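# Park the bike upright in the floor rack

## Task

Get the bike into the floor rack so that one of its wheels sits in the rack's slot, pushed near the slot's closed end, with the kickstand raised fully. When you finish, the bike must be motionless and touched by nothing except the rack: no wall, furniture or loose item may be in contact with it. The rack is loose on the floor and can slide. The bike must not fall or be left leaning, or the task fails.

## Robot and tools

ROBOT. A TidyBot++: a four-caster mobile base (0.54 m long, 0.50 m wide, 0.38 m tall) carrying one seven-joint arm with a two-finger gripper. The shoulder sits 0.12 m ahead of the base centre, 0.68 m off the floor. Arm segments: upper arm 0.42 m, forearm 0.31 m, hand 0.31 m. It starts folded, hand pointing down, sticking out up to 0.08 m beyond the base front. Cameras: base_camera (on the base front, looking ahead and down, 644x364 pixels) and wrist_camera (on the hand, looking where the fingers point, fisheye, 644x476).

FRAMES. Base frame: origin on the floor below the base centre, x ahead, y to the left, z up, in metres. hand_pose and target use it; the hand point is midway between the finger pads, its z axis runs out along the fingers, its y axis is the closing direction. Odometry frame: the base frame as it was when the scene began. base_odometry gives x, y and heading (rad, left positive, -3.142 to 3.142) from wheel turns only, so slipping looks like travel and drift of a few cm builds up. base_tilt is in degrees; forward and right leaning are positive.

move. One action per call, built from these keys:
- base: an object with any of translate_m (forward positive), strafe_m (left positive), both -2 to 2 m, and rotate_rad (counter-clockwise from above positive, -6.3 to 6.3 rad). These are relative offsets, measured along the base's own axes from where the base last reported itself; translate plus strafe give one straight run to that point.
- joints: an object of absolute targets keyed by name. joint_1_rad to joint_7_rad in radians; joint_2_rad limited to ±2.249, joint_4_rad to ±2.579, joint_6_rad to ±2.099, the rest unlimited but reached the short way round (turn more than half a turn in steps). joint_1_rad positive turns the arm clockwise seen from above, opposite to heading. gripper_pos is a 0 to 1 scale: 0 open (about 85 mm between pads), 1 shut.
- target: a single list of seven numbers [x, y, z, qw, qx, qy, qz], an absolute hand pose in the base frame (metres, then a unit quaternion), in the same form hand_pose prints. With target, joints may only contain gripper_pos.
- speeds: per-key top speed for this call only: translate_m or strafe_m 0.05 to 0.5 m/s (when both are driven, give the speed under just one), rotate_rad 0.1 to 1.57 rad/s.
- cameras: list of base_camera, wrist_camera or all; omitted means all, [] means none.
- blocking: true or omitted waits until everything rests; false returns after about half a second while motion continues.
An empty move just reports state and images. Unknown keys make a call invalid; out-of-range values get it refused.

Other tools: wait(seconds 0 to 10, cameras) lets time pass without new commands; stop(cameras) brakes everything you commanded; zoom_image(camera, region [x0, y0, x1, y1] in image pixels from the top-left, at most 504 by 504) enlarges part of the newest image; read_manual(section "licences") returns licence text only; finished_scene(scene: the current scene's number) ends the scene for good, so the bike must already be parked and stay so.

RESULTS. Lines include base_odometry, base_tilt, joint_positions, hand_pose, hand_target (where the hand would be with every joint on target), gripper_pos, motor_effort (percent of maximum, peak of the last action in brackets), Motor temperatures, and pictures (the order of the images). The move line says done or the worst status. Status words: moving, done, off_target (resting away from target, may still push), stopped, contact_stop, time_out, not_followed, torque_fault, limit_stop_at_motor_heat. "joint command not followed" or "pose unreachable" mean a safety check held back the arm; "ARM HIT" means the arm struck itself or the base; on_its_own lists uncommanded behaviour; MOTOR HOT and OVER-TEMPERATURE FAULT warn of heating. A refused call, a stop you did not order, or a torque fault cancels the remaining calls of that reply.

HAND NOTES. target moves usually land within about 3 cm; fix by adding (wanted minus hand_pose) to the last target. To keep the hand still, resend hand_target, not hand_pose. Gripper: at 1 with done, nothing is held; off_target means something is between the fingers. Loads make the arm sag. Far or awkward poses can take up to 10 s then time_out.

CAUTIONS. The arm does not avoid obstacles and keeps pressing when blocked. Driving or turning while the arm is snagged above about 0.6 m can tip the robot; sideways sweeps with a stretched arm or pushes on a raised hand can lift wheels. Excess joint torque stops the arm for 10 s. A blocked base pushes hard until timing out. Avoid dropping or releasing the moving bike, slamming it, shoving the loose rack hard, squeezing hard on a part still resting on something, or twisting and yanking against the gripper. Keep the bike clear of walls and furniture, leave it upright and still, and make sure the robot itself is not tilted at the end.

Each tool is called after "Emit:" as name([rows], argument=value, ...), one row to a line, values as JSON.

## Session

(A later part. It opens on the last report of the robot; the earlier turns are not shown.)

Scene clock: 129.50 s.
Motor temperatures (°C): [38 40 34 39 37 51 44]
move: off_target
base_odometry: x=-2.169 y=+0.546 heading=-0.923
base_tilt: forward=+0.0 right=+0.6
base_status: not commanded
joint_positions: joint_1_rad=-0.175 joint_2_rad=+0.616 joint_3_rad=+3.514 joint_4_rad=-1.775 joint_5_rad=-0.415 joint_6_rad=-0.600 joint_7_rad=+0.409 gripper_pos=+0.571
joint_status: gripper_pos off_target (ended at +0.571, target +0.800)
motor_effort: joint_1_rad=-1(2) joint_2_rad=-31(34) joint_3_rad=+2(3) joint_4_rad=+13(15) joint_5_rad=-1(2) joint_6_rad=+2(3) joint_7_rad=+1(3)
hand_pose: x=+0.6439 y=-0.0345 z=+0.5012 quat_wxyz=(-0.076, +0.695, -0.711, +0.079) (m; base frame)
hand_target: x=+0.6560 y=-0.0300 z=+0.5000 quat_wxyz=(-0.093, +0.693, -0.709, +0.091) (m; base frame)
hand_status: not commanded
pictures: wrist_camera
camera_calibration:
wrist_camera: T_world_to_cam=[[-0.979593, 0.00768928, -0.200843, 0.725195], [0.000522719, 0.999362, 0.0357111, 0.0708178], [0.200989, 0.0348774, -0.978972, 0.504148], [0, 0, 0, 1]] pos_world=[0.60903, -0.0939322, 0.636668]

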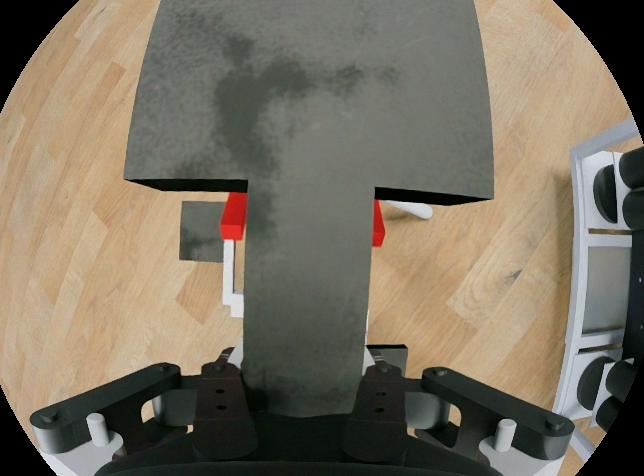

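Emit:
move(base={"translate_m": 0.055}, speeds={"translate_m": 0.08}, target=[0.656, -0.03, 0.509, -0.0561, 0.6968, -0.7128, 0.0549], cameras=[])

Emit:
move(base={"translate_m": 0.054}, speeds={"translate_m": 0.08}, target=[0.656, -0.03, 0.512, -0.0187, 0.6988, -0.7148, 0.0183])

Emit:
move(base={"translate_m": 0.045}, speeds={"translate_m": 0.08}, target=[0.656, -0.03, 0.509, 0.0125, 0.6989, -0.7149, -0.0122])

Scene clock: 130.97 s.
Motor temperatures (°C): [38 40 34 39 37 51 44]
move: off_target
base_odometry: x=-2.136 y=+0.502 heading=-0.923
base_tilt: forward=+0.0 right=+0.6
base_status: done
joint_positions: joint_1_rad=-0.170 joint_2_rad=+0.630 joint_3_rad=+3.538 joint_4_rad=-1.692 joint_5_rad=-0.388 joint_6_rad=-0.754 joint_7_rad=+0.375 gripper_pos=+0.572
joint_status: not commanded
motor_effort: joint_1_rad=-4(5) joint_2_rad=-27(35) joint_3_rad=-1(3) joint_4_rad=+19(22) joint_5_rad=-6(7) joint_6_rad=+10(11) joint_7_rad=+2(2)
hand_pose: x=+0.6386 y=-0.0360 z=+0.5105 quat_wxyz=(-0.055, +0.693, -0.718, +0.044) (m; base frame)
hand_target: x=+0.6560 y=-0.0300 z=+0.5090 quat_wxyz=(-0.056, +0.697, -0.713, +0.055) (m; base frame)
hand_status: off_target (0.018 m and 1.4 deg from the pose sent, 0.015 m and 3.6 deg at the start)
pictures: none
No camera images: "cameras" was empty.

Scene clock: 132.17 s.
Motor temperatures (°C): [38 40 34 39 37 51 44]
move: off_target
base_odometry: x=-2.104 y=+0.459 heading=-0.923
base_tilt: forward=+0.0 right=+0.6
base_status: done
joint_positions: joint_1_rad=-0.164 joint_2_rad=+0.677 joint_3_rad=+3.539 joint_4_rad=-1.560 joint_5_rad=-0.342 joint_6_rad=-0.934 joint_7_rad=+0.319 gripper_pos=+0.573
joint_status: not commanded
motor_effort: joint_1_rad=-3(5) joint_2_rad=-32(38) joint_3_rad=+0(3) joint_4_rad=+19(23) joint_5_rad=-6(8) joint_6_rad=+11(12) joint_7_rad=+2(3)
hand_pose: x=+0.6405 y=-0.0318 z=+0.5167 quat_wxyz=(-0.023, +0.696, -0.718, +0.006) (m; base frame)
hand_target: x=+0.6560 y=-0.0300 z=+0.5120 quat_wxyz=(-0.019, +0.699, -0.715, +0.018) (m; base frame)
hand_status: off_target (0.016 m and 1.6 deg from the pose sent, 0.018 m and 5.2 deg at the start)
pictures: base_camera, wrist_camera
camera_calibration:
wrist_camera: T_world_to_cam=[[-0.999598, 0.0168974, -0.0227555, 0.646065], [0.015397, 0.997794, 0.064569, 0.0430955], [0.0237964, 0.0641927, -0.997654, 0.644042], [0, 0, 0, 1]] pos_world=[0.629816, -0.0952601, 0.65445]

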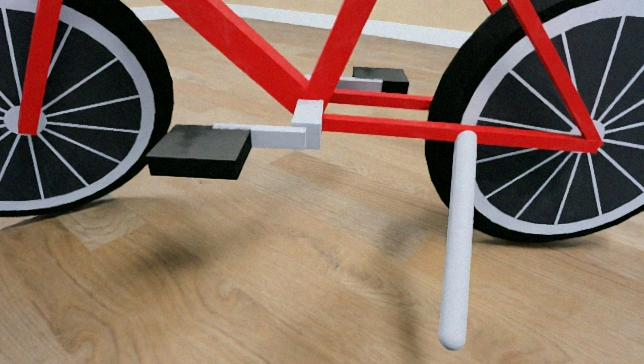

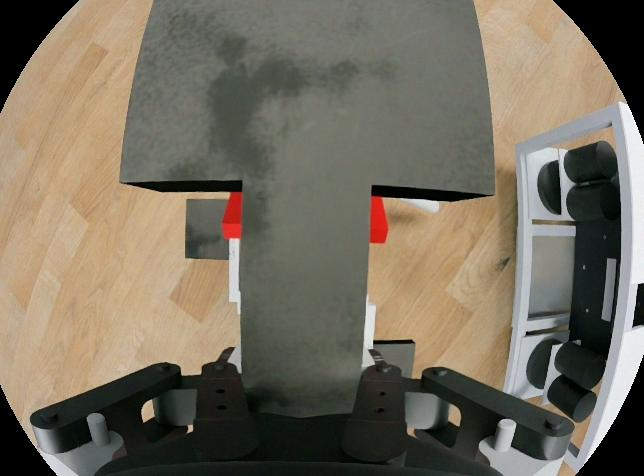

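Scene clock: 133.23 s.
Motor temperatures (°C): [38 40 34 39 37 51 44]
move: off_target
base_odometry: x=-2.077 y=+0.423 heading=-0.923
base_tilt: forward=+0.0 right=+0.6
base_status: done
joint_positions: joint_1_rad=-0.150 joint_2_rad=+0.732 joint_3_rad=+3.532 joint_4_rad=-1.446 joint_5_rad=-0.315 joint_6_rad=-1.072 joint_7_rad=+0.284 gripper_pos=+0.573
joint_status: not commanded
motor_effort: joint_1_rad=-2(4) joint_2_rad=-35(38) joint_3_rad=+1(2) joint_4_rad=+18(22) joint_5_rad=-5(6) joint_6_rad=+11(13) joint_7_rad=+2(2)
hand_pose: x=+0.6430 y=-0.0308 z=+0.5172 quat_wxyz=(+0.007, +0.696, -0.718, -0.024) (m; base frame)
hand_target: x=+0.6560 y=-0.0300 z=+0.5090 quat_wxyz=(+0.012, +0.699, -0.715, -0.012) (m; base frame)
hand_status: off_target (0.015 m and 1.6 deg from the pose sent, 0.017 m and 4.6 deg at the start)
pictures: base_camera, wrist_camera
camera_calibration:
wrist_camera: T_world_to_cam=[[-0.998023, 0.0150705, 0.061023, 0.604178], [0.01909, 0.997648, 0.0658307, 0.0390097], [-0.0598874, 0.0668654, -0.995963, 0.69741], [0, 0, 0, 1]] pos_world=[0.644005, -0.0946557, 0.655157]

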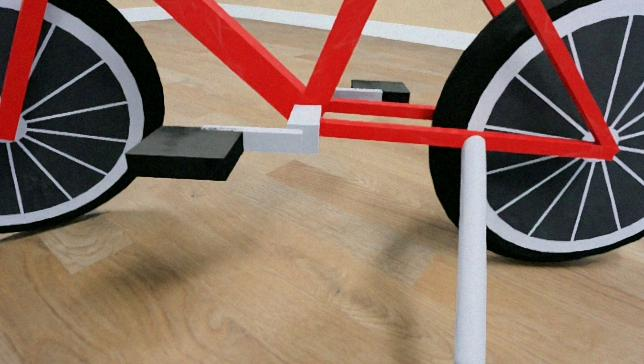

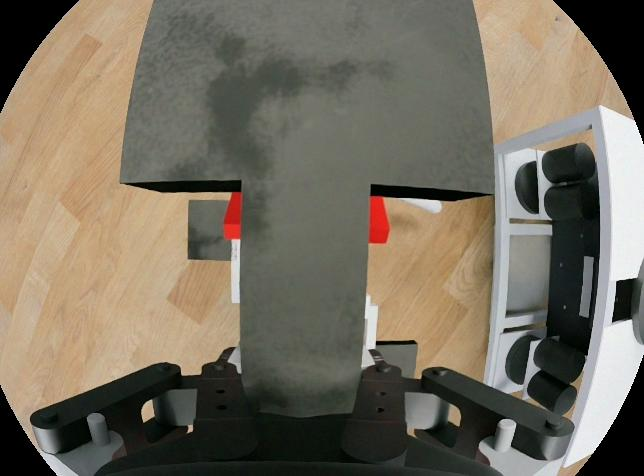

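Emit:
move(base={"translate_m": 0.045}, speeds={"translate_m": 0.08}, target=[0.656, -0.03, 0.503, 0.0436, 0.6977, -0.7136, -0.0427], cameras=["base_camera"])

Emit:
move(base={"translate_m": 0.035}, speeds={"translate_m": 0.08}, target=[0.656, -0.03, 0.494, 0.0685, 0.6958, -0.7117, -0.0670], cameras=["base_camera"])

Scene clock: 134.60 s.
Motor temperatures (°C): [38 40 34 39 37 51 44]
move: off_target
base_odometry: x=-2.050 y=+0.387 heading=-0.923
base_tilt: forward=+0.0 right=+0.6
base_status: done
joint_positions: joint_1_rad=-0.137 joint_2_rad=+0.797 joint_3_rad=+3.519 joint_4_rad=-1.331 joint_5_rad=-0.298 joint_6_rad=-1.205 joint_7_rad=+0.259 gripper_pos=+0.573
joint_status: not commanded
motor_effort: joint_1_rad=-1(3) joint_2_rad=-38(40) joint_3_rad=+2(2) joint_4_rad=+18(21) joint_5_rad=-5(6) joint_6_rad=+11(12) joint_7_rad=+2(2)
hand_pose: x=+0.6447 y=-0.0256 z=+0.5131 quat_wxyz=(+0.036, +0.698, -0.713, -0.057) (m; base frame)
hand_target: x=+0.6560 y=-0.0300 z=+0.5030 quat_wxyz=(+0.044, +0.698, -0.714, -0.043) (m; base frame)
hand_status: off_target (0.016 m and 1.8 deg from the pose sent, 0.019 m and 4.8 deg at the start)
pictures: base_camera

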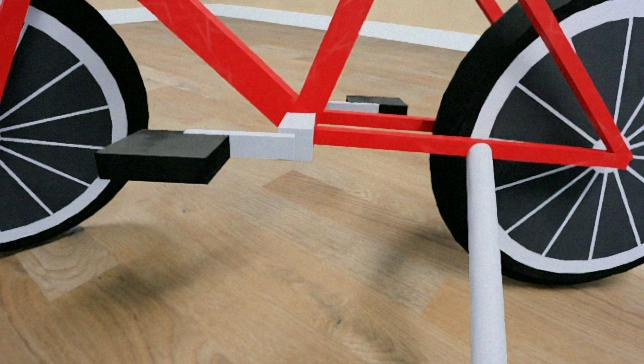

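Scene clock: 136.03 s.
Motor temperatures (°C): [38 40 34 39 37 51 44]
move: off_target
base_odometry: x=-2.029 y=+0.359 heading=-0.923
base_tilt: forward=+0.0 right=+0.6
base_status: done
joint_positions: joint_1_rad=-0.126 joint_2_rad=+0.863 joint_3_rad=+3.503 joint_4_rad=-1.233 joint_5_rad=-0.268 joint_6_rad=-1.302 joint_7_rad=+0.247 gripper_pos=+0.573
joint_status: not commanded
motor_effort: joint_1_rad=+0(2) joint_2_rad=-40(45) joint_3_rad=+3(4) joint_4_rad=+16(20) joint_5_rad=-6(8) joint_6_rad=+10(13) joint_7_rad=-1(3)
hand_pose: x=+0.6458 y=-0.0256 z=+0.5039 quat_wxyz=(+0.067, +0.704, -0.702, -0.079) (m; base frame)
hand_target: x=+0.6560 y=-0.0300 z=+0.4940 quat_wxyz=(+0.069, +0.696, -0.712, -0.067) (m; base frame)
hand_status: off_target (0.015 m and 2.0 deg from the pose sent, 0.023 m and 3.9 deg at the start)
pictures: base_camera

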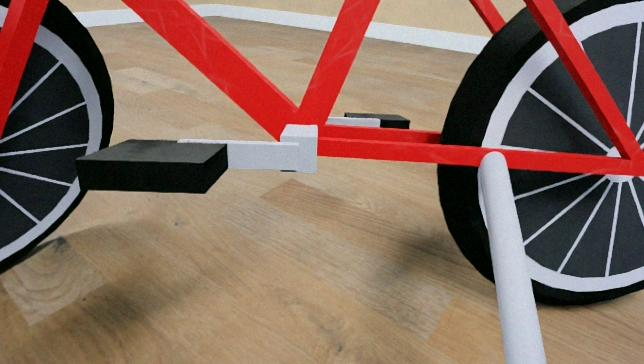

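Emit:
wait(seconds=0.5)

Scene clock: 137.23 s.
Motor temperatures (°C): [38 40 34 39 37 51 44]
base_odometry: x=-2.029 y=+0.359 heading=-0.923
base_tilt: forward=+0.0 right=+0.6
base_status: done
joint_positions: joint_1_rad=-0.126 joint_2_rad=+0.864 joint_3_rad=+3.503 joint_4_rad=-1.233 joint_5_rad=-0.268 joint_6_rad=-1.302 joint_7_rad=+0.247 gripper_pos=+0.573
joint_status: not commanded
motor_effort: joint_1_rad=+0(2) joint_2_rad=-40(45) joint_3_rad=+3(4) joint_4_rad=+15(20) joint_5_rad=-5(8) joint_6_rad=+9(13) joint_7_rad=-1(3)
hand_pose: x=+0.6458 y=-0.0256 z=+0.5039 quat_wxyz=(+0.067, +0.704, -0.702, -0.079) (m; base frame)
hand_target: x=+0.6560 y=-0.0300 z=+0.4940 quat_wxyz=(+0.069, +0.696, -0.712, -0.067) (m; base frame)
hand_status: off_target (0.015 m and 2.0 deg from the pose sent, 0.023 m and 3.9 deg at the start)
wait: 0.50 s; at rest from the start
pictures: base_camera, wrist_camera
camera_calibration:
wrist_camera: T_world_to_cam=[[-0.974778, -0.0193467, 0.222337, 0.510548], [-0.0062065, 0.9982, 0.0596481, 0.0541481], [-0.22309, 0.0567637, -0.973144, 0.777622], [0, 0, 0, 1]] pos_world=[0.671487, -0.0883139, 0.639994]

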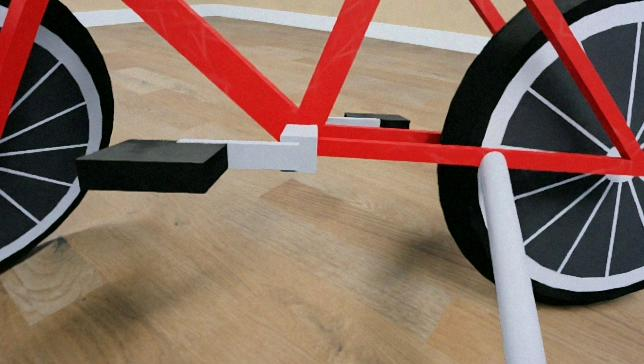

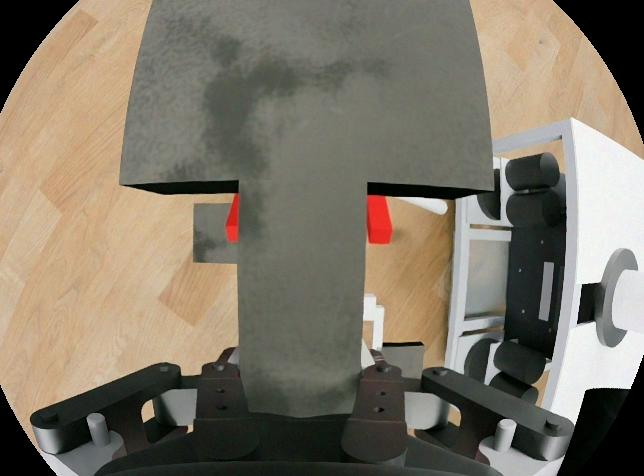

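Emit:
zoom_image(camera="base_camera", region=[0, 0, 250, 300])

Emit:
zoom_image(camera="base_camera", region=[400, 0, 643, 320])

Scaled by 1.680.

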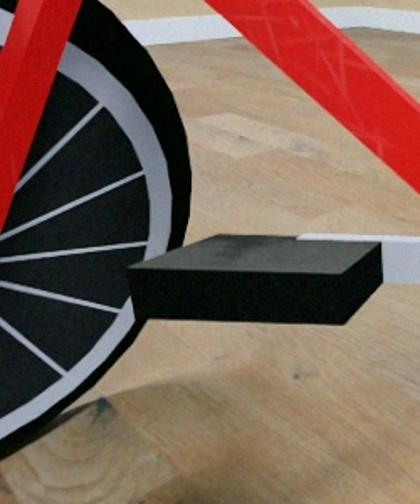

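Scaled by 1.575.

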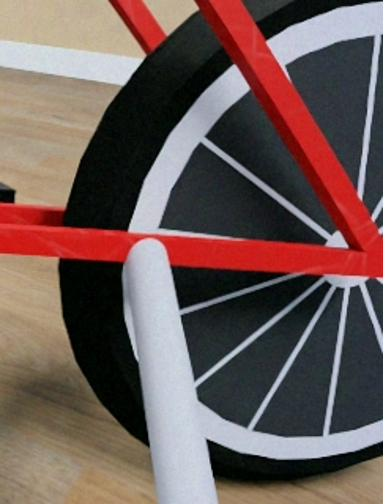

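Emit:
move(base={"translate_m": -0.12}, speeds={"translate_m": 0.08}, target=[0.656, -0.03, 0.512, -0.0187, 0.6988, -0.7148, 0.0183])

Emit:
move(base={"translate_m": -0.115}, speeds={"translate_m": 0.08}, target=[0.656, -0.03, 0.500, -0.0933, 0.693, -0.7089, 0.0912])

Scene clock: 140.50 s.
Motor temperatures (°C): [38 40 34 39 37 51 44]
move: off_target
base_odometry: x=-2.101 y=+0.454 heading=-0.923
base_tilt: forward=+0.0 right=+0.6
base_status: done
joint_positions: joint_1_rad=-0.145 joint_2_rad=+0.700 joint_3_rad=+3.505 joint_4_rad=-1.507 joint_5_rad=-0.275 joint_6_rad=-0.963 joint_7_rad=+0.256 gripper_pos=+0.573
joint_status: not commanded
motor_effort: joint_1_rad=-1(2) joint_2_rad=-35(39) joint_3_rad=+2(5) joint_4_rad=+13(15) joint_5_rad=-2(6) joint_6_rad=+0(9) joint_7_rad=+1(3)
hand_pose: x=+0.6480 y=-0.0387 z=+0.5159 quat_wxyz=(-0.004, +0.694, -0.720, +0.011) (m; base frame)
hand_target: x=+0.6560 y=-0.0300 z=+0.5120 quat_wxyz=(-0.019, +0.699, -0.715, +0.018) (m; base frame)
hand_status: off_target (0.012 m and 2.0 deg from the pose sent, 0.014 m and 15.0 deg at the start)
pictures: base_camera, wrist_camera
camera_calibration:
wrist_camera: T_world_to_cam=[[-0.999763, 0.0214848, -0.00363291, 0.644134], [0.0213544, 0.999235, 0.0327597, 0.0625376], [0.00433397, 0.0326744, -0.999457, 0.655788], [0, 0, 0, 1]] pos_world=[0.639803, -0.0977563, 0.655723]

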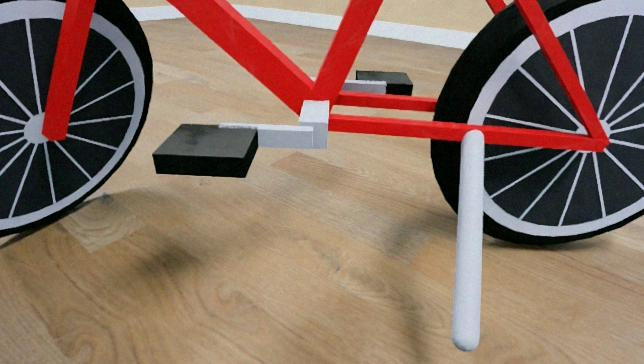

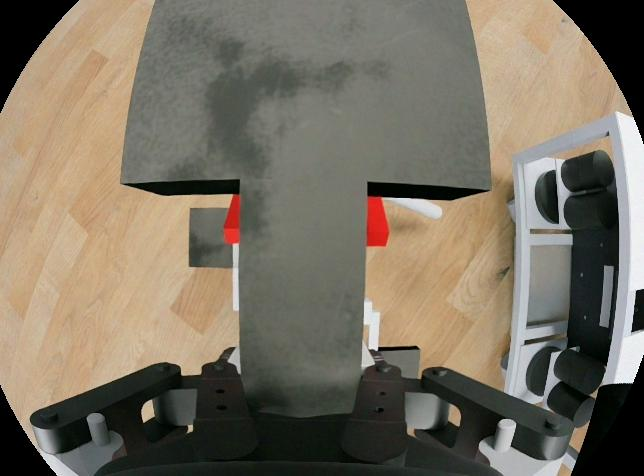

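Scene clock: 142.43 s.
Motor temperatures (°C): [38 40 34 39 37 51 44]
move: off_target
base_odometry: x=-2.171 y=+0.546 heading=-0.923
base_tilt: forward=+0.0 right=+0.6
base_status: done
joint_positions: joint_1_rad=-0.161 joint_2_rad=+0.628 joint_3_rad=+3.535 joint_4_rad=-1.770 joint_5_rad=-0.430 joint_6_rad=-0.568 joint_7_rad=+0.396 gripper_pos=+0.573
joint_status: not commanded
motor_effort: joint_1_rad=-4(7) joint_2_rad=-36(40) joint_3_rad=+1(3) joint_4_rad=+12(16) joint_5_rad=-1(3) joint_6_rad=+1(6) joint_7_rad=+3(4)
hand_pose: x=+0.6529 y=-0.0551 z=+0.5001 quat_wxyz=(-0.079, +0.674, -0.728, +0.096) (m; base frame)
hand_target: x=+0.6560 y=-0.0300 z=+0.5000 quat_wxyz=(-0.093, +0.693, -0.709, +0.091) (m; base frame)
hand_status: off_target (0.025 m and 3.6 deg from the pose sent, 0.020 m and 13.8 deg at the start)
pictures: base_camera, wrist_camera
camera_calibration:
wrist_camera: T_world_to_cam=[[-0.971932, 0.0587232, -0.227814, 0.745257], [0.0551527, 0.998235, 0.0220129, 0.0626375], [0.228704, 0.00883051, -0.973456, 0.479751], [0, 0, 0, 1]] pos_world=[0.611164, -0.110527, 0.635417]

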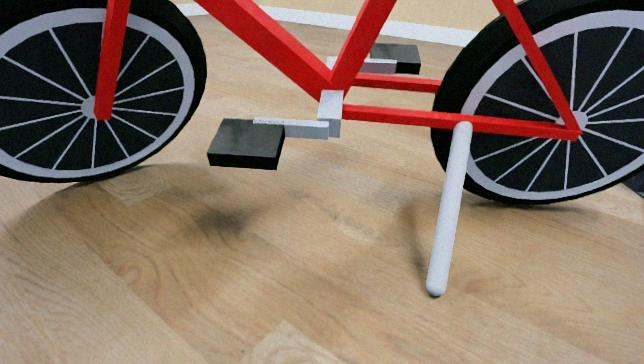

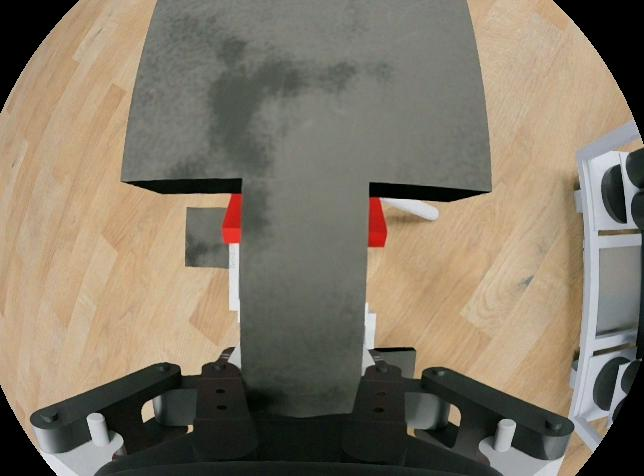

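Emit:
move(target=[0.656, -0.052, 0.500, -0.0933, 0.693, -0.7089, 0.0912], cameras=[])

Emit:
move(joints={"gripper_pos": 0.4})

Scene clock: 143.30 s.
Motor temperatures (°C): [38 40 34 39 37 51 44]
move: off_target
base_odometry: x=-2.171 y=+0.546 heading=-0.923
base_tilt: forward=+0.0 right=+0.6
base_status: not commanded
joint_positions: joint_1_rad=-0.140 joint_2_rad=+0.627 joint_3_rad=+3.519 joint_4_rad=-1.770 joint_5_rad=-0.443 joint_6_rad=-0.569 joint_7_rad=+0.421 gripper_pos=+0.573
joint_status: not commanded
motor_effort: joint_1_rad=+0(4) joint_2_rad=-31(36) joint_3_rad=+3(4) joint_4_rad=+12(13) joint_5_rad=+2(3) joint_6_rad=+6(6) joint_7_rad=+5(5)
hand_pose: x=+0.6532 y=-0.0562 z=+0.4998 quat_wxyz=(-0.084, +0.676, -0.727, +0.092) (m; base frame)
hand_target: x=+0.6560 y=-0.0520 z=+0.5000 quat_wxyz=(-0.093, +0.693, -0.709, +0.091) (m; base frame)
hand_status: off_target (0.005 m and 3.1 deg from the pose sent, 0.004 m and 3.6 deg at the start)
pictures: none
No camera images: "cameras" was empty.

Scene clock: 144.10 s.
Motor temperatures (°C): [38 40 34 39 37 51 44]
move: done
base_odometry: x=-2.171 y=+0.546 heading=-0.923
base_tilt: forward=+0.0 right=+0.6
base_status: not commanded
joint_positions: joint_1_rad=-0.140 joint_2_rad=+0.627 joint_3_rad=+3.519 joint_4_rad=-1.770 joint_5_rad=-0.443 joint_6_rad=-0.569 joint_7_rad=+0.463 gripper_pos=+0.400
joint_status: all done
motor_effort: joint_1_rad=+0(1) joint_2_rad=-34(36) joint_3_rad=+3(4) joint_4_rad=+13(13) joint_5_rad=-1(3) joint_6_rad=+2(6) joint_7_rad=+1(5)
hand_pose: x=+0.6532 y=-0.0562 z=+0.4998 quat_wxyz=(-0.082, +0.691, -0.712, +0.094) (m; base frame)
hand_target: x=+0.6560 y=-0.0520 z=+0.5000 quat_wxyz=(-0.093, +0.693, -0.709, +0.091) (m; base frame)
hand_status: not commanded
pictures: base_camera, wrist_camera
camera_calibration:
wrist_camera: T_world_to_cam=[[-0.973274, 0.0135144, -0.22925, 0.744664], [0.0082439, 0.99968, 0.0239322, 0.0934536], [0.2295, 0.0214027, -0.973073, 0.479372], [0, 0, 0, 1]] pos_world=[0.613976, -0.113747, 0.634942]

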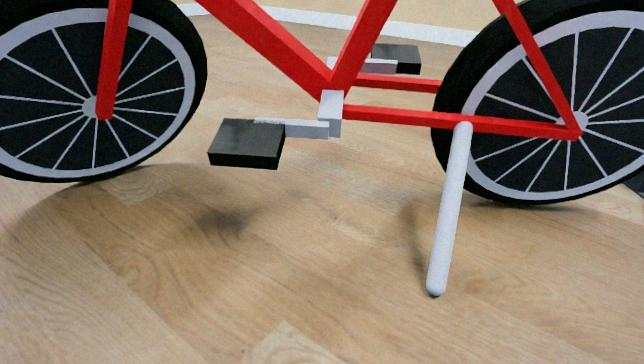

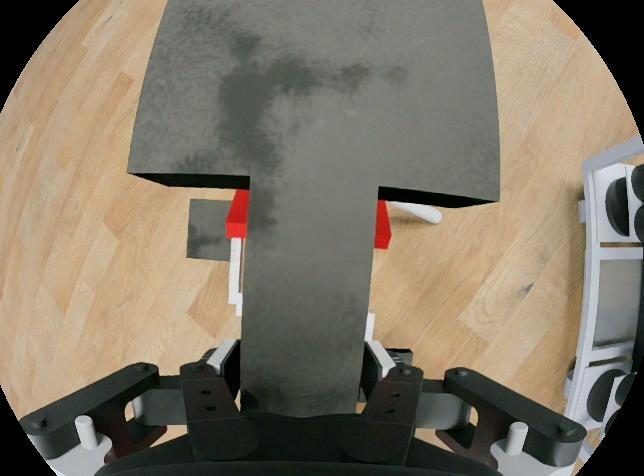

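Emit:
move(joints={"gripper_pos": 0.1}, cameras=[])

Emit:
move(target=[0.64, -0.052, 0.66, -0.0933, 0.693, -0.7089, 0.0912], cameras=[])

Emit:
move(base={"translate_m": -0.1, "strafe_m": 0.33}, joints={"joint_1_rad": 0, "joint_2_rad": -0.322, "joint_3_rad": 3.14, "joint_4_rad": -2.5, "joint_5_rad": 0, "joint_6_rad": -0.1, "joint_7_rad": 1.57})

Scene clock: 144.93 s.
Motor temperatures (°C): [38 40 34 39 37 51 44]
move: done
base_odometry: x=-2.171 y=+0.546 heading=-0.923
base_tilt: forward=+0.0 right=+0.6
base_status: not commanded
joint_positions: joint_1_rad=-0.140 joint_2_rad=+0.627 joint_3_rad=+3.519 joint_4_rad=-1.770 joint_5_rad=-0.443 joint_6_rad=-0.569 joint_7_rad=+0.463 gripper_pos=+0.100
joint_status: all done
motor_effort: joint_1_rad=+0(0) joint_2_rad=-34(34) joint_3_rad=+3(4) joint_4_rad=+13(13) joint_5_rad=-2(3) joint_6_rad=+2(2) joint_7_rad=+0(1)
hand_pose: x=+0.6532 y=-0.0562 z=+0.4998 quat_wxyz=(-0.082, +0.691, -0.712, +0.094) (m; base frame)
hand_target: x=+0.6560 y=-0.0520 z=+0.5000 quat_wxyz=(-0.093, +0.693, -0.709, +0.091) (m; base frame)
hand_status: not commanded
pictures: none
No camera images: "cameras" was empty.

Scene clock: 146.57 s.
Motor temperatures (°C): [38 40 34 39 37 51 44]
move: off_target
base_odometry: x=-2.171 y=+0.546 heading=-0.923
base_tilt: forward=+0.0 right=+0.6
base_status: not commanded
joint_positions: joint_1_rad=-0.137 joint_2_rad=+0.380 joint_3_rad=+3.504 joint_4_rad=-1.588 joint_5_rad=-0.274 joint_6_rad=-0.900 joint_7_rad=+0.307 gripper_pos=+0.100
joint_status: not commanded
motor_effort: joint_1_rad=+0(1) joint_2_rad=-30(37) joint_3_rad=+2(4) joint_4_rad=+17(18) joint_5_rad=-2(3) joint_6_rad=+2(3) joint_7_rad=+1(1)
hand_pose: x=+0.6592 y=-0.0432 z=+0.6616 quat_wxyz=(-0.122, +0.694, -0.702, +0.103) (m; base frame)
hand_target: x=+0.6400 y=-0.0520 z=+0.6600 quat_wxyz=(-0.093, +0.693, -0.709, +0.091) (m; base frame)
hand_status: off_target (0.021 m and 3.6 deg from the pose sent, 0.161 m and 1.4 deg at the start)
pictures: none
No camera images: "cameras" was empty.

Scene clock: 149.17 s.
Motor temperatures (°C): [38 40 34 39 37 51 44]
move: done
base_odometry: x=-1.968 y=+0.825 heading=-0.923
base_tilt: forward=+0.0 right=+0.6
base_status: done
joint_positions: joint_1_rad=-0.017 joint_2_rad=-0.297 joint_3_rad=+3.159 joint_4_rad=-2.486 joint_5_rad=-0.066 joint_6_rad=-0.146 joint_7_rad=+1.522 gripper_pos=+0.100
joint_status: all done
motor_effort: joint_1_rad=+0(3) joint_2_rad=-5(32) joint_3_rad=+0(2) joint_4_rad=+18(19) joint_5_rad=-1(4) joint_6_rad=+6(7) joint_7_rad=+1(2)
hand_pose: x=+0.4768 y=+0.0044 z=+0.6864 quat_wxyz=(-0.029, +0.918, -0.052, +0.391) (m; base frame)
hand_target: x=+0.4806 y=+0.0019 z=+0.6993 quat_wxyz=(+0.000, +0.908, +0.000, +0.418) (m; base frame)
hand_status: not commanded
pictures: base_camera, wrist_camera
camera_calibration:
wrist_camera: T_world_to_cam=[[-0.0740608, -0.99473, -0.070908, 0.0819044], [-0.718737, 0.102533, -0.68768, 0.868909], [0.691326, 0.0000340759, -0.722543, 0.308099], [0, 0, 0, 1]] pos_world=[0.417586, -0.00762931, 0.825954]

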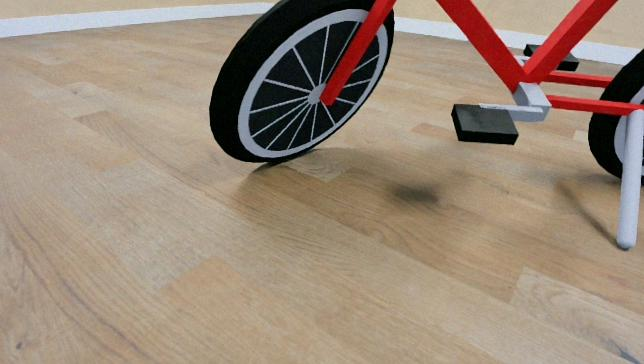

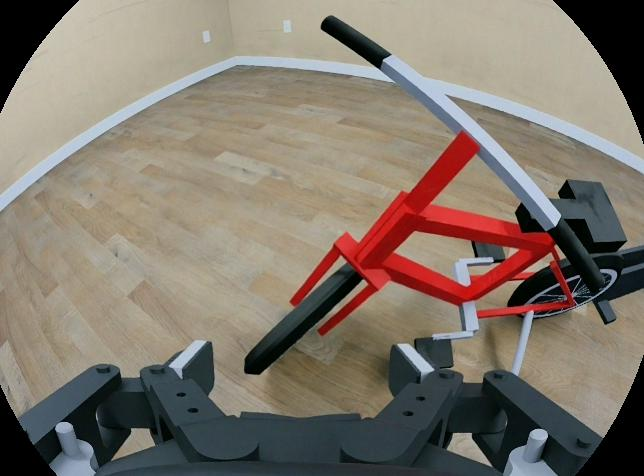

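Emit:
zoom_image(camera="wrist_camera", region=[300, 0, 644, 360])

Scaled by 1.400.

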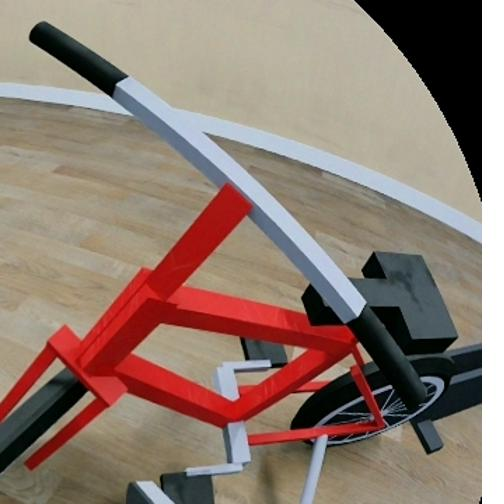

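Emit:
move(base={"strafe_m": -0.2}, cameras=[])

Emit:
move(target=[0.675, -0.07, 0.745, -0.139, 0.9195, 0.3306, 0.1593])

Scene clock: 151.97 s.
Motor temperatures (°C): [38 40 34 39 37 51 44]
move: done
base_odometry: x=-2.127 y=+0.704 heading=-0.923
base_tilt: forward=+0.0 right=+0.6
base_status: done
joint_positions: joint_1_rad=-0.012 joint_2_rad=-0.299 joint_3_rad=+3.151 joint_4_rad=-2.487 joint_5_rad=-0.064 joint_6_rad=-0.143 joint_7_rad=+1.524 gripper_pos=+0.100
joint_status: not commanded
motor_effort: joint_1_rad=+0(1) joint_2_rad=-6(7) joint_3_rad=+0(2) joint_4_rad=+18(18) joint_5_rad=-1(2) joint_6_rad=+6(7) joint_7_rad=+1(1)
hand_pose: x=+0.4772 y=+0.0052 z=+0.6877 quat_wxyz=(-0.028, +0.918, -0.048, +0.394) (m; base frame)
hand_target: x=+0.4806 y=+0.0019 z=+0.6993 quat_wxyz=(+0.000, +0.908, +0.000, +0.418) (m; base frame)
hand_status: not commanded
pictures: none
No camera images: "cameras" was empty.

Scene clock: 155.53 s.
Motor temperatures (°C): [38 40 34 39 37 51 44]
move: off_target
base_odometry: x=-2.127 y=+0.704 heading=-0.923
base_tilt: forward=+0.0 right=+0.6
base_status: not commanded
joint_positions: joint_1_rad=-2.187 joint_2_rad=-0.965 joint_3_rad=+4.571 joint_4_rad=-1.135 joint_5_rad=+0.713 joint_6_rad=-1.530 joint_7_rad=+1.859 gripper_pos=+0.100
joint_status: not commanded
motor_effort: joint_1_rad=+0(1) joint_2_rad=+36(37) joint_3_rad=-14(15) joint_4_rad=+9(22) joint_5_rad=-5(5) joint_6_rad=+3(8) joint_7_rad=+1(1)
hand_pose: x=+0.6781 y=-0.0447 z=+0.7692 quat_wxyz=(-0.168, +0.915, +0.314, +0.190) (m; base frame)
hand_target: x=+0.6750 y=-0.0700 z=+0.7450 quat_wxyz=(-0.139, +0.920, +0.331, +0.159) (m; base frame)
hand_status: off_target (0.035 m and 5.3 deg from the pose sent, 0.219 m and 53.1 deg at the start)
pictures: base_camera, wrist_camera
camera_calibration:
wrist_camera: T_world_to_cam=[[0.644945, -0.745795, -0.166837, -0.348786], [-0.730931, -0.538228, -0.419584, 0.848941], [0.223127, 0.392555, -0.892253, 0.694322], [0, 0, 0, 1]] pos_world=[0.690543, -0.0757588, 0.917521]

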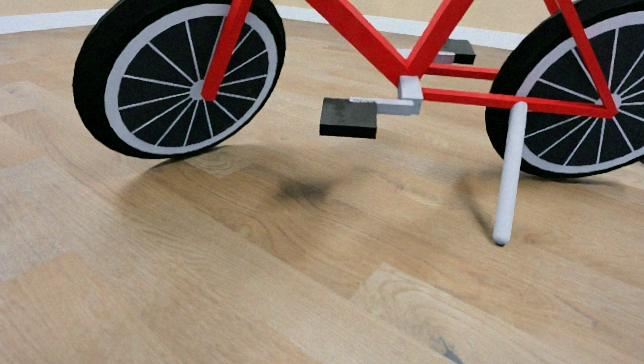

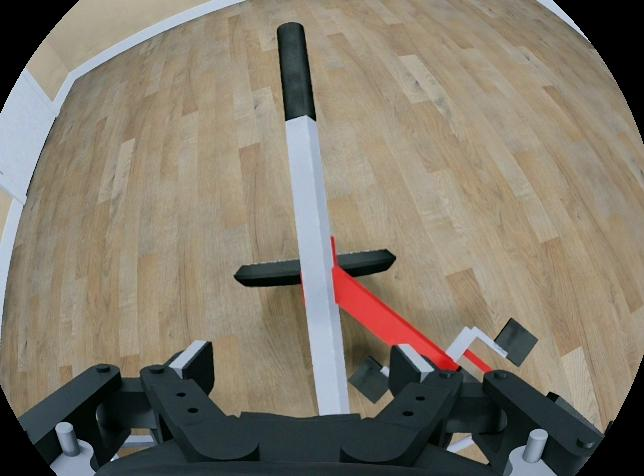

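Emit:
move(target=[0.69, -0.055, 0.675, -0.1314, 0.903, 0.3733, 0.1656])

Scene clock: 157.07 s.
Motor temperatures (°C): [38 40 34 39 37 51 44]
move: off_target
base_odometry: x=-2.127 y=+0.704 heading=-0.923
base_tilt: forward=+0.0 right=+0.6
base_status: not commanded
joint_positions: joint_1_rad=-2.193 joint_2_rad=-1.059 joint_3_rad=+4.630 joint_4_rad=-1.254 joint_5_rad=+0.776 joint_6_rad=-1.477 joint_7_rad=+1.906 gripper_pos=+0.100
joint_status: not commanded
motor_effort: joint_1_rad=+0(1) joint_2_rad=+37(40) joint_3_rad=-15(16) joint_4_rad=+8(9) joint_5_rad=-4(5) joint_6_rad=+2(3) joint_7_rad=+1(1)
hand_pose: x=+0.6725 y=-0.0466 z=+0.6884 quat_wxyz=(-0.164, +0.909, +0.351, +0.152) (m; base frame)
hand_target: x=+0.6900 y=-0.0550 z=+0.6750 quat_wxyz=(-0.131, +0.903, +0.373, +0.166) (m; base frame)
hand_status: off_target (0.024 m and 4.8 deg from the pose sent, 0.096 m and 8.6 deg at the start)
pictures: base_camera, wrist_camera
camera_calibration:
wrist_camera: T_world_to_cam=[[0.695975, -0.697781, -0.169471, -0.390376], [-0.703322, -0.614848, -0.356792, 0.744519], [0.144764, 0.367511, -0.918683, 0.693933], [0, 0, 0, 1]] pos_world=[0.694872, -0.0696593, 0.836986]

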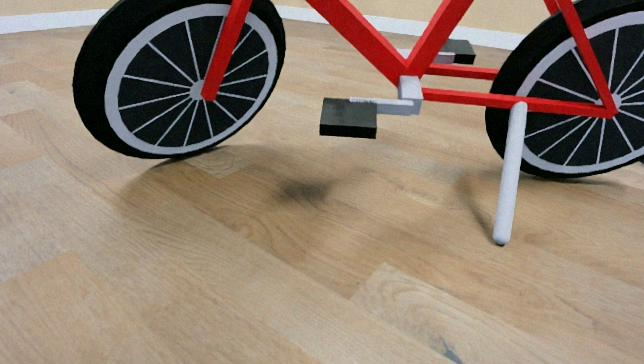

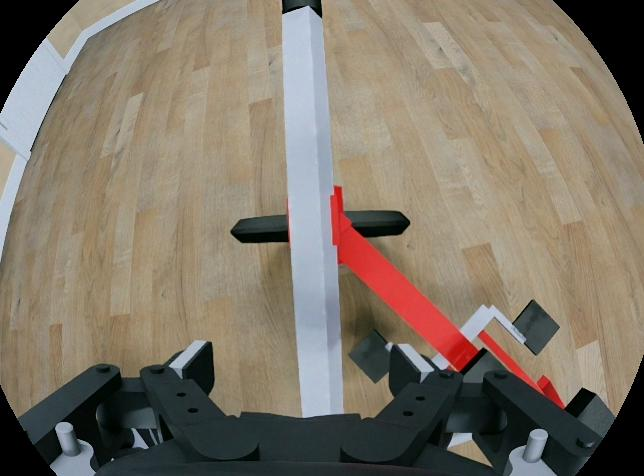

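Emit:
move(target=[0.722, -0.025, 0.63, -0.11, 0.895, 0.395, 0.175])

Scene clock: 158.53 s.
Motor temperatures (°C): [38 40 34 39 37 51 44]
move: off_target
base_odometry: x=-2.127 y=+0.704 heading=-0.923
base_tilt: forward=+0.0 right=+0.6
base_status: not commanded
joint_positions: joint_1_rad=-2.290 joint_2_rad=-1.107 joint_3_rad=+4.690 joint_4_rad=-1.290 joint_5_rad=+0.869 joint_6_rad=-1.373 joint_7_rad=+1.907 gripper_pos=+0.100
joint_status: not commanded
motor_effort: joint_1_rad=+0(3) joint_2_rad=+39(41) joint_3_rad=-15(17) joint_4_rad=+8(9) joint_5_rad=-4(5) joint_6_rad=+3(3) joint_7_rad=+1(1)
hand_pose: x=+0.7040 y=-0.0121 z=+0.6436 quat_wxyz=(-0.140, +0.899, +0.382, +0.159) (m; base frame)
hand_target: x=+0.7220 y=-0.0250 z=+0.6300 quat_wxyz=(-0.110, +0.895, +0.395, +0.175) (m; base frame)
hand_status: off_target (0.026 m and 4.2 deg from the pose sent, 0.080 m and 8.5 deg at the start)
pictures: base_camera, wrist_camera
camera_calibration:
wrist_camera: T_world_to_cam=[[0.739068, -0.664885, -0.108198, -0.46515], [-0.652903, -0.667489, -0.358017, 0.736566], [0.165819, 0.335242, -0.927425, 0.625967], [0, 0, 0, 1]] pos_world=[0.720887, -0.0274717, 0.793912]

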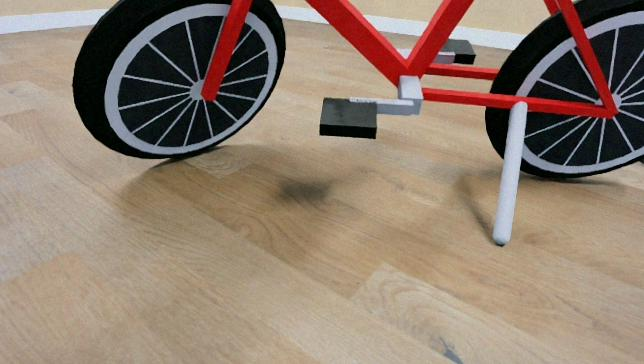

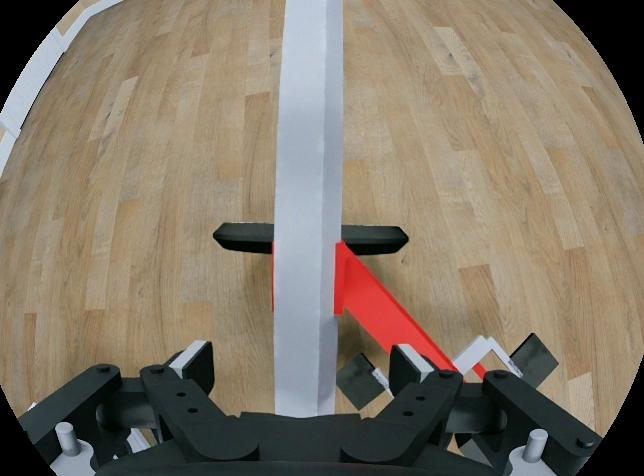

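Emit:
move(target=[0.724, -0.016, 0.5925, -0.11, 0.895, 0.395, 0.175])

Scene clock: 159.83 s.
Motor temperatures (°C): [38 40 34 39 37 51 44]
move: off_target
base_odometry: x=-2.127 y=+0.704 heading=-0.923
base_tilt: forward=+0.0 right=+0.6
base_status: not commanded
joint_positions: joint_1_rad=-2.290 joint_2_rad=-1.149 joint_3_rad=+4.727 joint_4_rad=-1.353 joint_5_rad=+0.910 joint_6_rad=-1.295 joint_7_rad=+1.906 gripper_pos=+0.100
joint_status: not commanded
motor_effort: joint_1_rad=+0(1) joint_2_rad=+39(41) joint_3_rad=-17(17) joint_4_rad=+7(8) joint_5_rad=-4(4) joint_6_rad=+3(3) joint_7_rad=+1(1)
hand_pose: x=+0.7072 y=-0.0068 z=+0.6063 quat_wxyz=(-0.136, +0.895, +0.392, +0.162) (m; base frame)
hand_target: x=+0.7240 y=-0.0160 z=+0.5925 quat_wxyz=(-0.110, +0.895, +0.395, +0.175) (m; base frame)
hand_status: off_target (0.024 m and 3.4 deg from the pose sent, 0.055 m and 4.2 deg at the start)
pictures: base_camera, wrist_camera
camera_calibration:
wrist_camera: T_world_to_cam=[[0.752069, -0.652143, -0.0954049, -0.484938], [-0.636764, -0.681593, -0.360504, 0.718867], [0.170073, 0.331874, -0.927866, 0.586321], [0, 0, 0, 1]] pos_world=[0.722738, -0.0208585, 0.756916]

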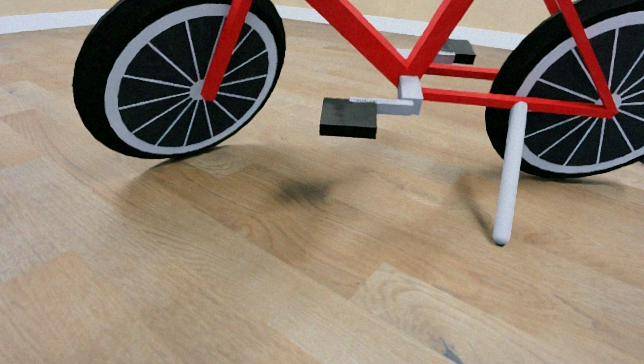

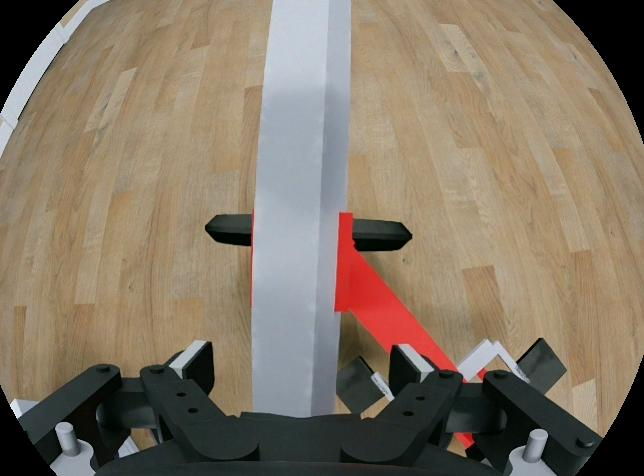

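Emit:
move(joints={"gripper_pos": 0.5})

Scene clock: 160.63 s.
Motor temperatures (°C): [38 40 34 39 37 51 44]
move: done
base_odometry: x=-2.127 y=+0.704 heading=-0.923
base_tilt: forward=+0.0 right=+0.6
base_status: not commanded
joint_positions: joint_1_rad=-2.290 joint_2_rad=-1.149 joint_3_rad=+4.727 joint_4_rad=-1.353 joint_5_rad=+0.910 joint_6_rad=-1.295 joint_7_rad=+1.906 gripper_pos=+0.500
joint_status: all done
motor_effort: joint_1_rad=+0(1) joint_2_rad=+39(40) joint_3_rad=-17(17) joint_4_rad=+7(8) joint_5_rad=-4(4) joint_6_rad=+3(3) joint_7_rad=+1(1)
hand_pose: x=+0.7072 y=-0.0069 z=+0.6063 quat_wxyz=(-0.136, +0.895, +0.392, +0.162) (m; base frame)
hand_target: x=+0.7240 y=-0.0160 z=+0.5925 quat_wxyz=(-0.110, +0.895, +0.395, +0.175) (m; base frame)
hand_status: not commanded
pictures: base_camera, wrist_camera
camera_calibration:
wrist_camera: T_world_to_cam=[[0.752068, -0.652168, -0.0952341, -0.485093], [-0.636741, -0.681641, -0.360453, 0.718801], [0.170161, 0.331725, -0.927903, 0.586278], [0, 0, 0, 1]] pos_world=[0.722751, -0.0208805, 0.756906]

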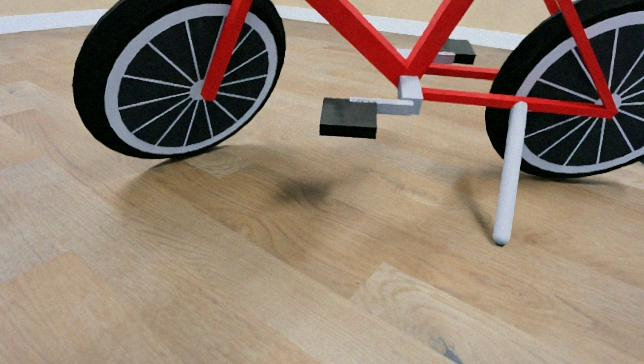

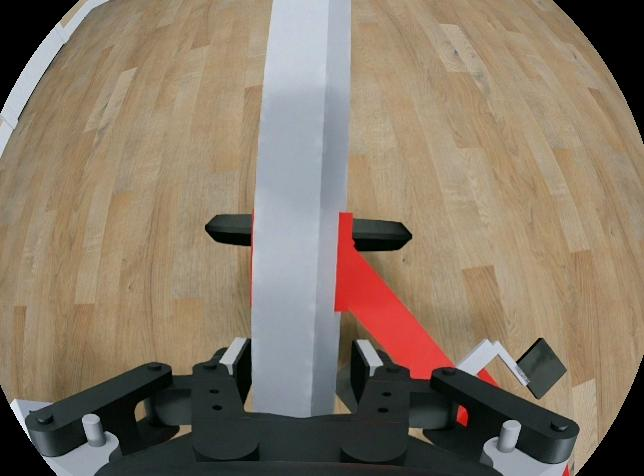

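Emit:
move(joints={"gripper_pos": 0.85})

Scene clock: 161.43 s.
Motor temperatures (°C): [38 40 34 39 37 51 44]
move: off_target
base_odometry: x=-2.127 y=+0.704 heading=-0.923
base_tilt: forward=+0.0 right=+0.6
base_status: not commanded
joint_positions: joint_1_rad=-2.291 joint_2_rad=-1.148 joint_3_rad=+4.727 joint_4_rad=-1.353 joint_5_rad=+0.912 joint_6_rad=-1.294 joint_7_rad=+1.906 gripper_pos=+0.742
joint_status: gripper_pos off_target (ended at +0.742, target +0.850)
motor_effort: joint_1_rad=-1(2) joint_2_rad=+36(39) joint_3_rad=-14(17) joint_4_rad=+7(9) joint_5_rad=-2(5) joint_6_rad=+4(4) joint_7_rad=+0(1)
hand_pose: x=+0.7075 y=-0.0068 z=+0.6062 quat_wxyz=(-0.135, +0.895, +0.392, +0.162) (m; base frame)
hand_target: x=+0.7240 y=-0.0160 z=+0.5925 quat_wxyz=(-0.110, +0.895, +0.395, +0.175) (m; base frame)
hand_status: not commanded
pictures: base_camera, wrist_camera
camera_calibration:
wrist_camera: T_world_to_cam=[[0.752708, -0.651738, -0.0931019, -0.487], [-0.63566, -0.682648, -0.360455, 0.718187], [0.171366, 0.330498, -0.928119, 0.585369], [0, 0, 0, 1]] pos_world=[0.722779, -0.0205907, 0.756826]

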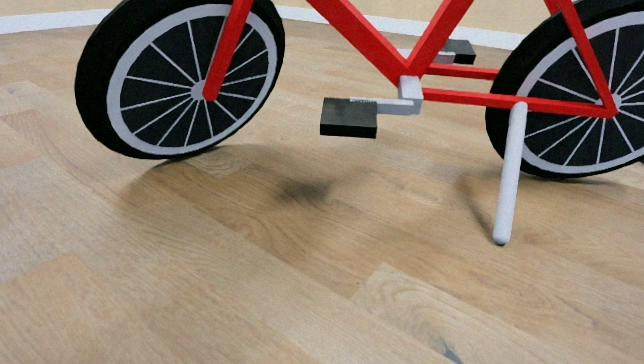

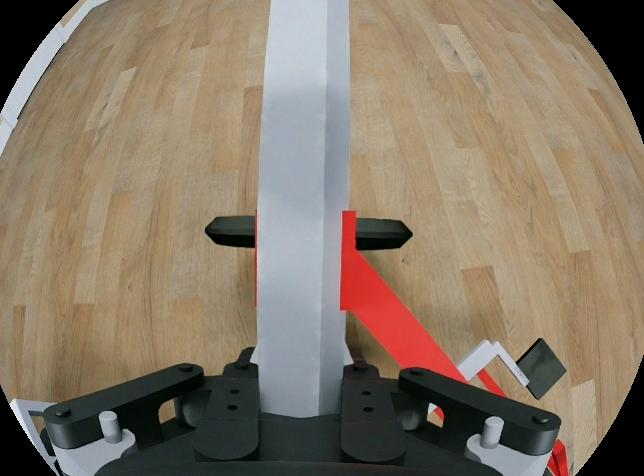

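Emit:
move(target=[0.711, 0.0, 0.598, -0.137, 0.957, 0.203, 0.152])

Scene clock: 163.03 s.
Motor temperatures (°C): [38 40 34 39 37 51 44]
move: off_target
base_odometry: x=-2.127 y=+0.704 heading=-0.923
base_tilt: forward=+0.0 right=+0.6
base_status: not commanded
joint_positions: joint_1_rad=-2.288 joint_2_rad=-1.097 joint_3_rad=+4.755 joint_4_rad=-1.426 joint_5_rad=+0.912 joint_6_rad=-1.238 joint_7_rad=+1.516 gripper_pos=+0.751
joint_status: not commanded
motor_effort: joint_1_rad=-1(3) joint_2_rad=+32(36) joint_3_rad=-13(15) joint_4_rad=+10(10) joint_5_rad=-3(4) joint_6_rad=+5(5) joint_7_rad=-1(1)
hand_pose: x=+0.6986 y=+0.0043 z=+0.6079 quat_wxyz=(-0.141, +0.951, +0.236, +0.142) (m; base frame)
hand_target: x=+0.7110 y=+0.0000 z=+0.5980 quat_wxyz=(-0.137, +0.958, +0.203, +0.152) (m; base frame)
hand_status: off_target (0.016 m and 4.0 deg from the pose sent, 0.011 m and 22.9 deg at the start)
pictures: base_camera, wrist_camera
camera_calibration:
wrist_camera: T_world_to_cam=[[0.497328, -0.848633, -0.180242, -0.240676], [-0.84913, -0.433543, -0.301694, 0.833071], [0.177885, 0.30309, -0.936212, 0.585257], [0, 0, 0, 1]] pos_world=[0.722972, -0.020459, 0.755878]

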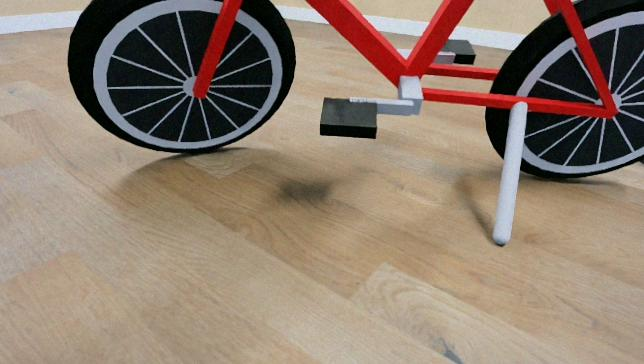

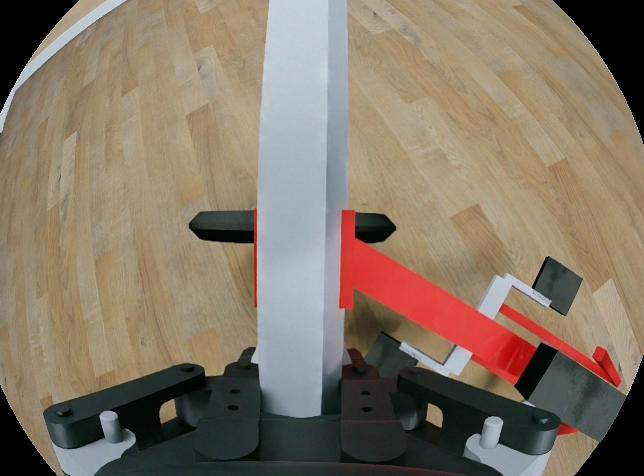

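Emit:
move(target=[0.705, 0.02, 0.602, -0.16, 0.979, 0.0, 0.12])

Scene clock: 164.30 s.
Motor temperatures (°C): [38 40 34 39 37 51 44]
move: off_target
base_odometry: x=-2.127 y=+0.704 heading=-0.923
base_tilt: forward=+0.0 right=+0.6
base_status: not commanded
joint_positions: joint_1_rad=-2.313 joint_2_rad=-1.027 joint_3_rad=+4.804 joint_4_rad=-1.461 joint_5_rad=+0.911 joint_6_rad=-1.192 joint_7_rad=+1.085 gripper_pos=+0.764
joint_status: not commanded
motor_effort: joint_1_rad=+2(2) joint_2_rad=+30(33) joint_3_rad=-11(13) joint_4_rad=+11(12) joint_5_rad=-2(3) joint_6_rad=+5(6) joint_7_rad=-2(2)
hand_pose: x=+0.6986 y=+0.0139 z=+0.6137 quat_wxyz=(-0.137, +0.982, +0.046, +0.124) (m; base frame)
hand_target: x=+0.7050 y=+0.0200 z=+0.6020 quat_wxyz=(-0.160, +0.980, +0.000, +0.120) (m; base frame)
hand_status: off_target (0.015 m and 5.9 deg from the pose sent, 0.018 m and 27.5 deg at the start)
pictures: base_camera, wrist_camera
camera_calibration:
wrist_camera: T_world_to_cam=[[0.13495, -0.961837, -0.238031, 0.058687], [-0.971689, -0.0814479, -0.221779, 0.870709], [0.193928, 0.261222, -0.945598, 0.582975], [0, 0, 0, 1]] pos_world=[0.725083, -0.024921, 0.758335]

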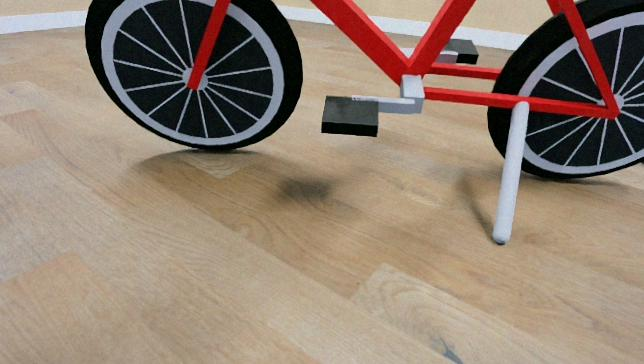

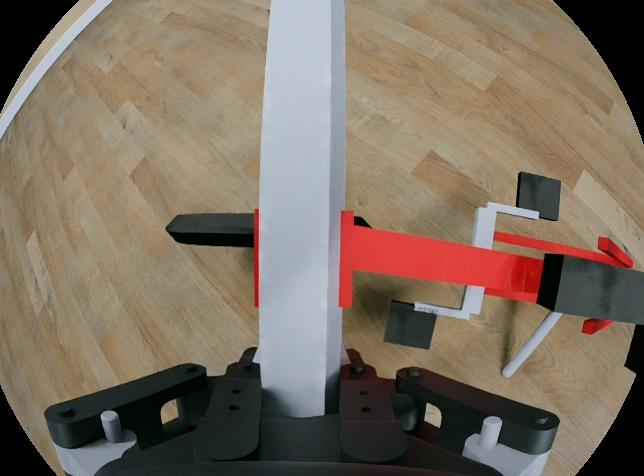

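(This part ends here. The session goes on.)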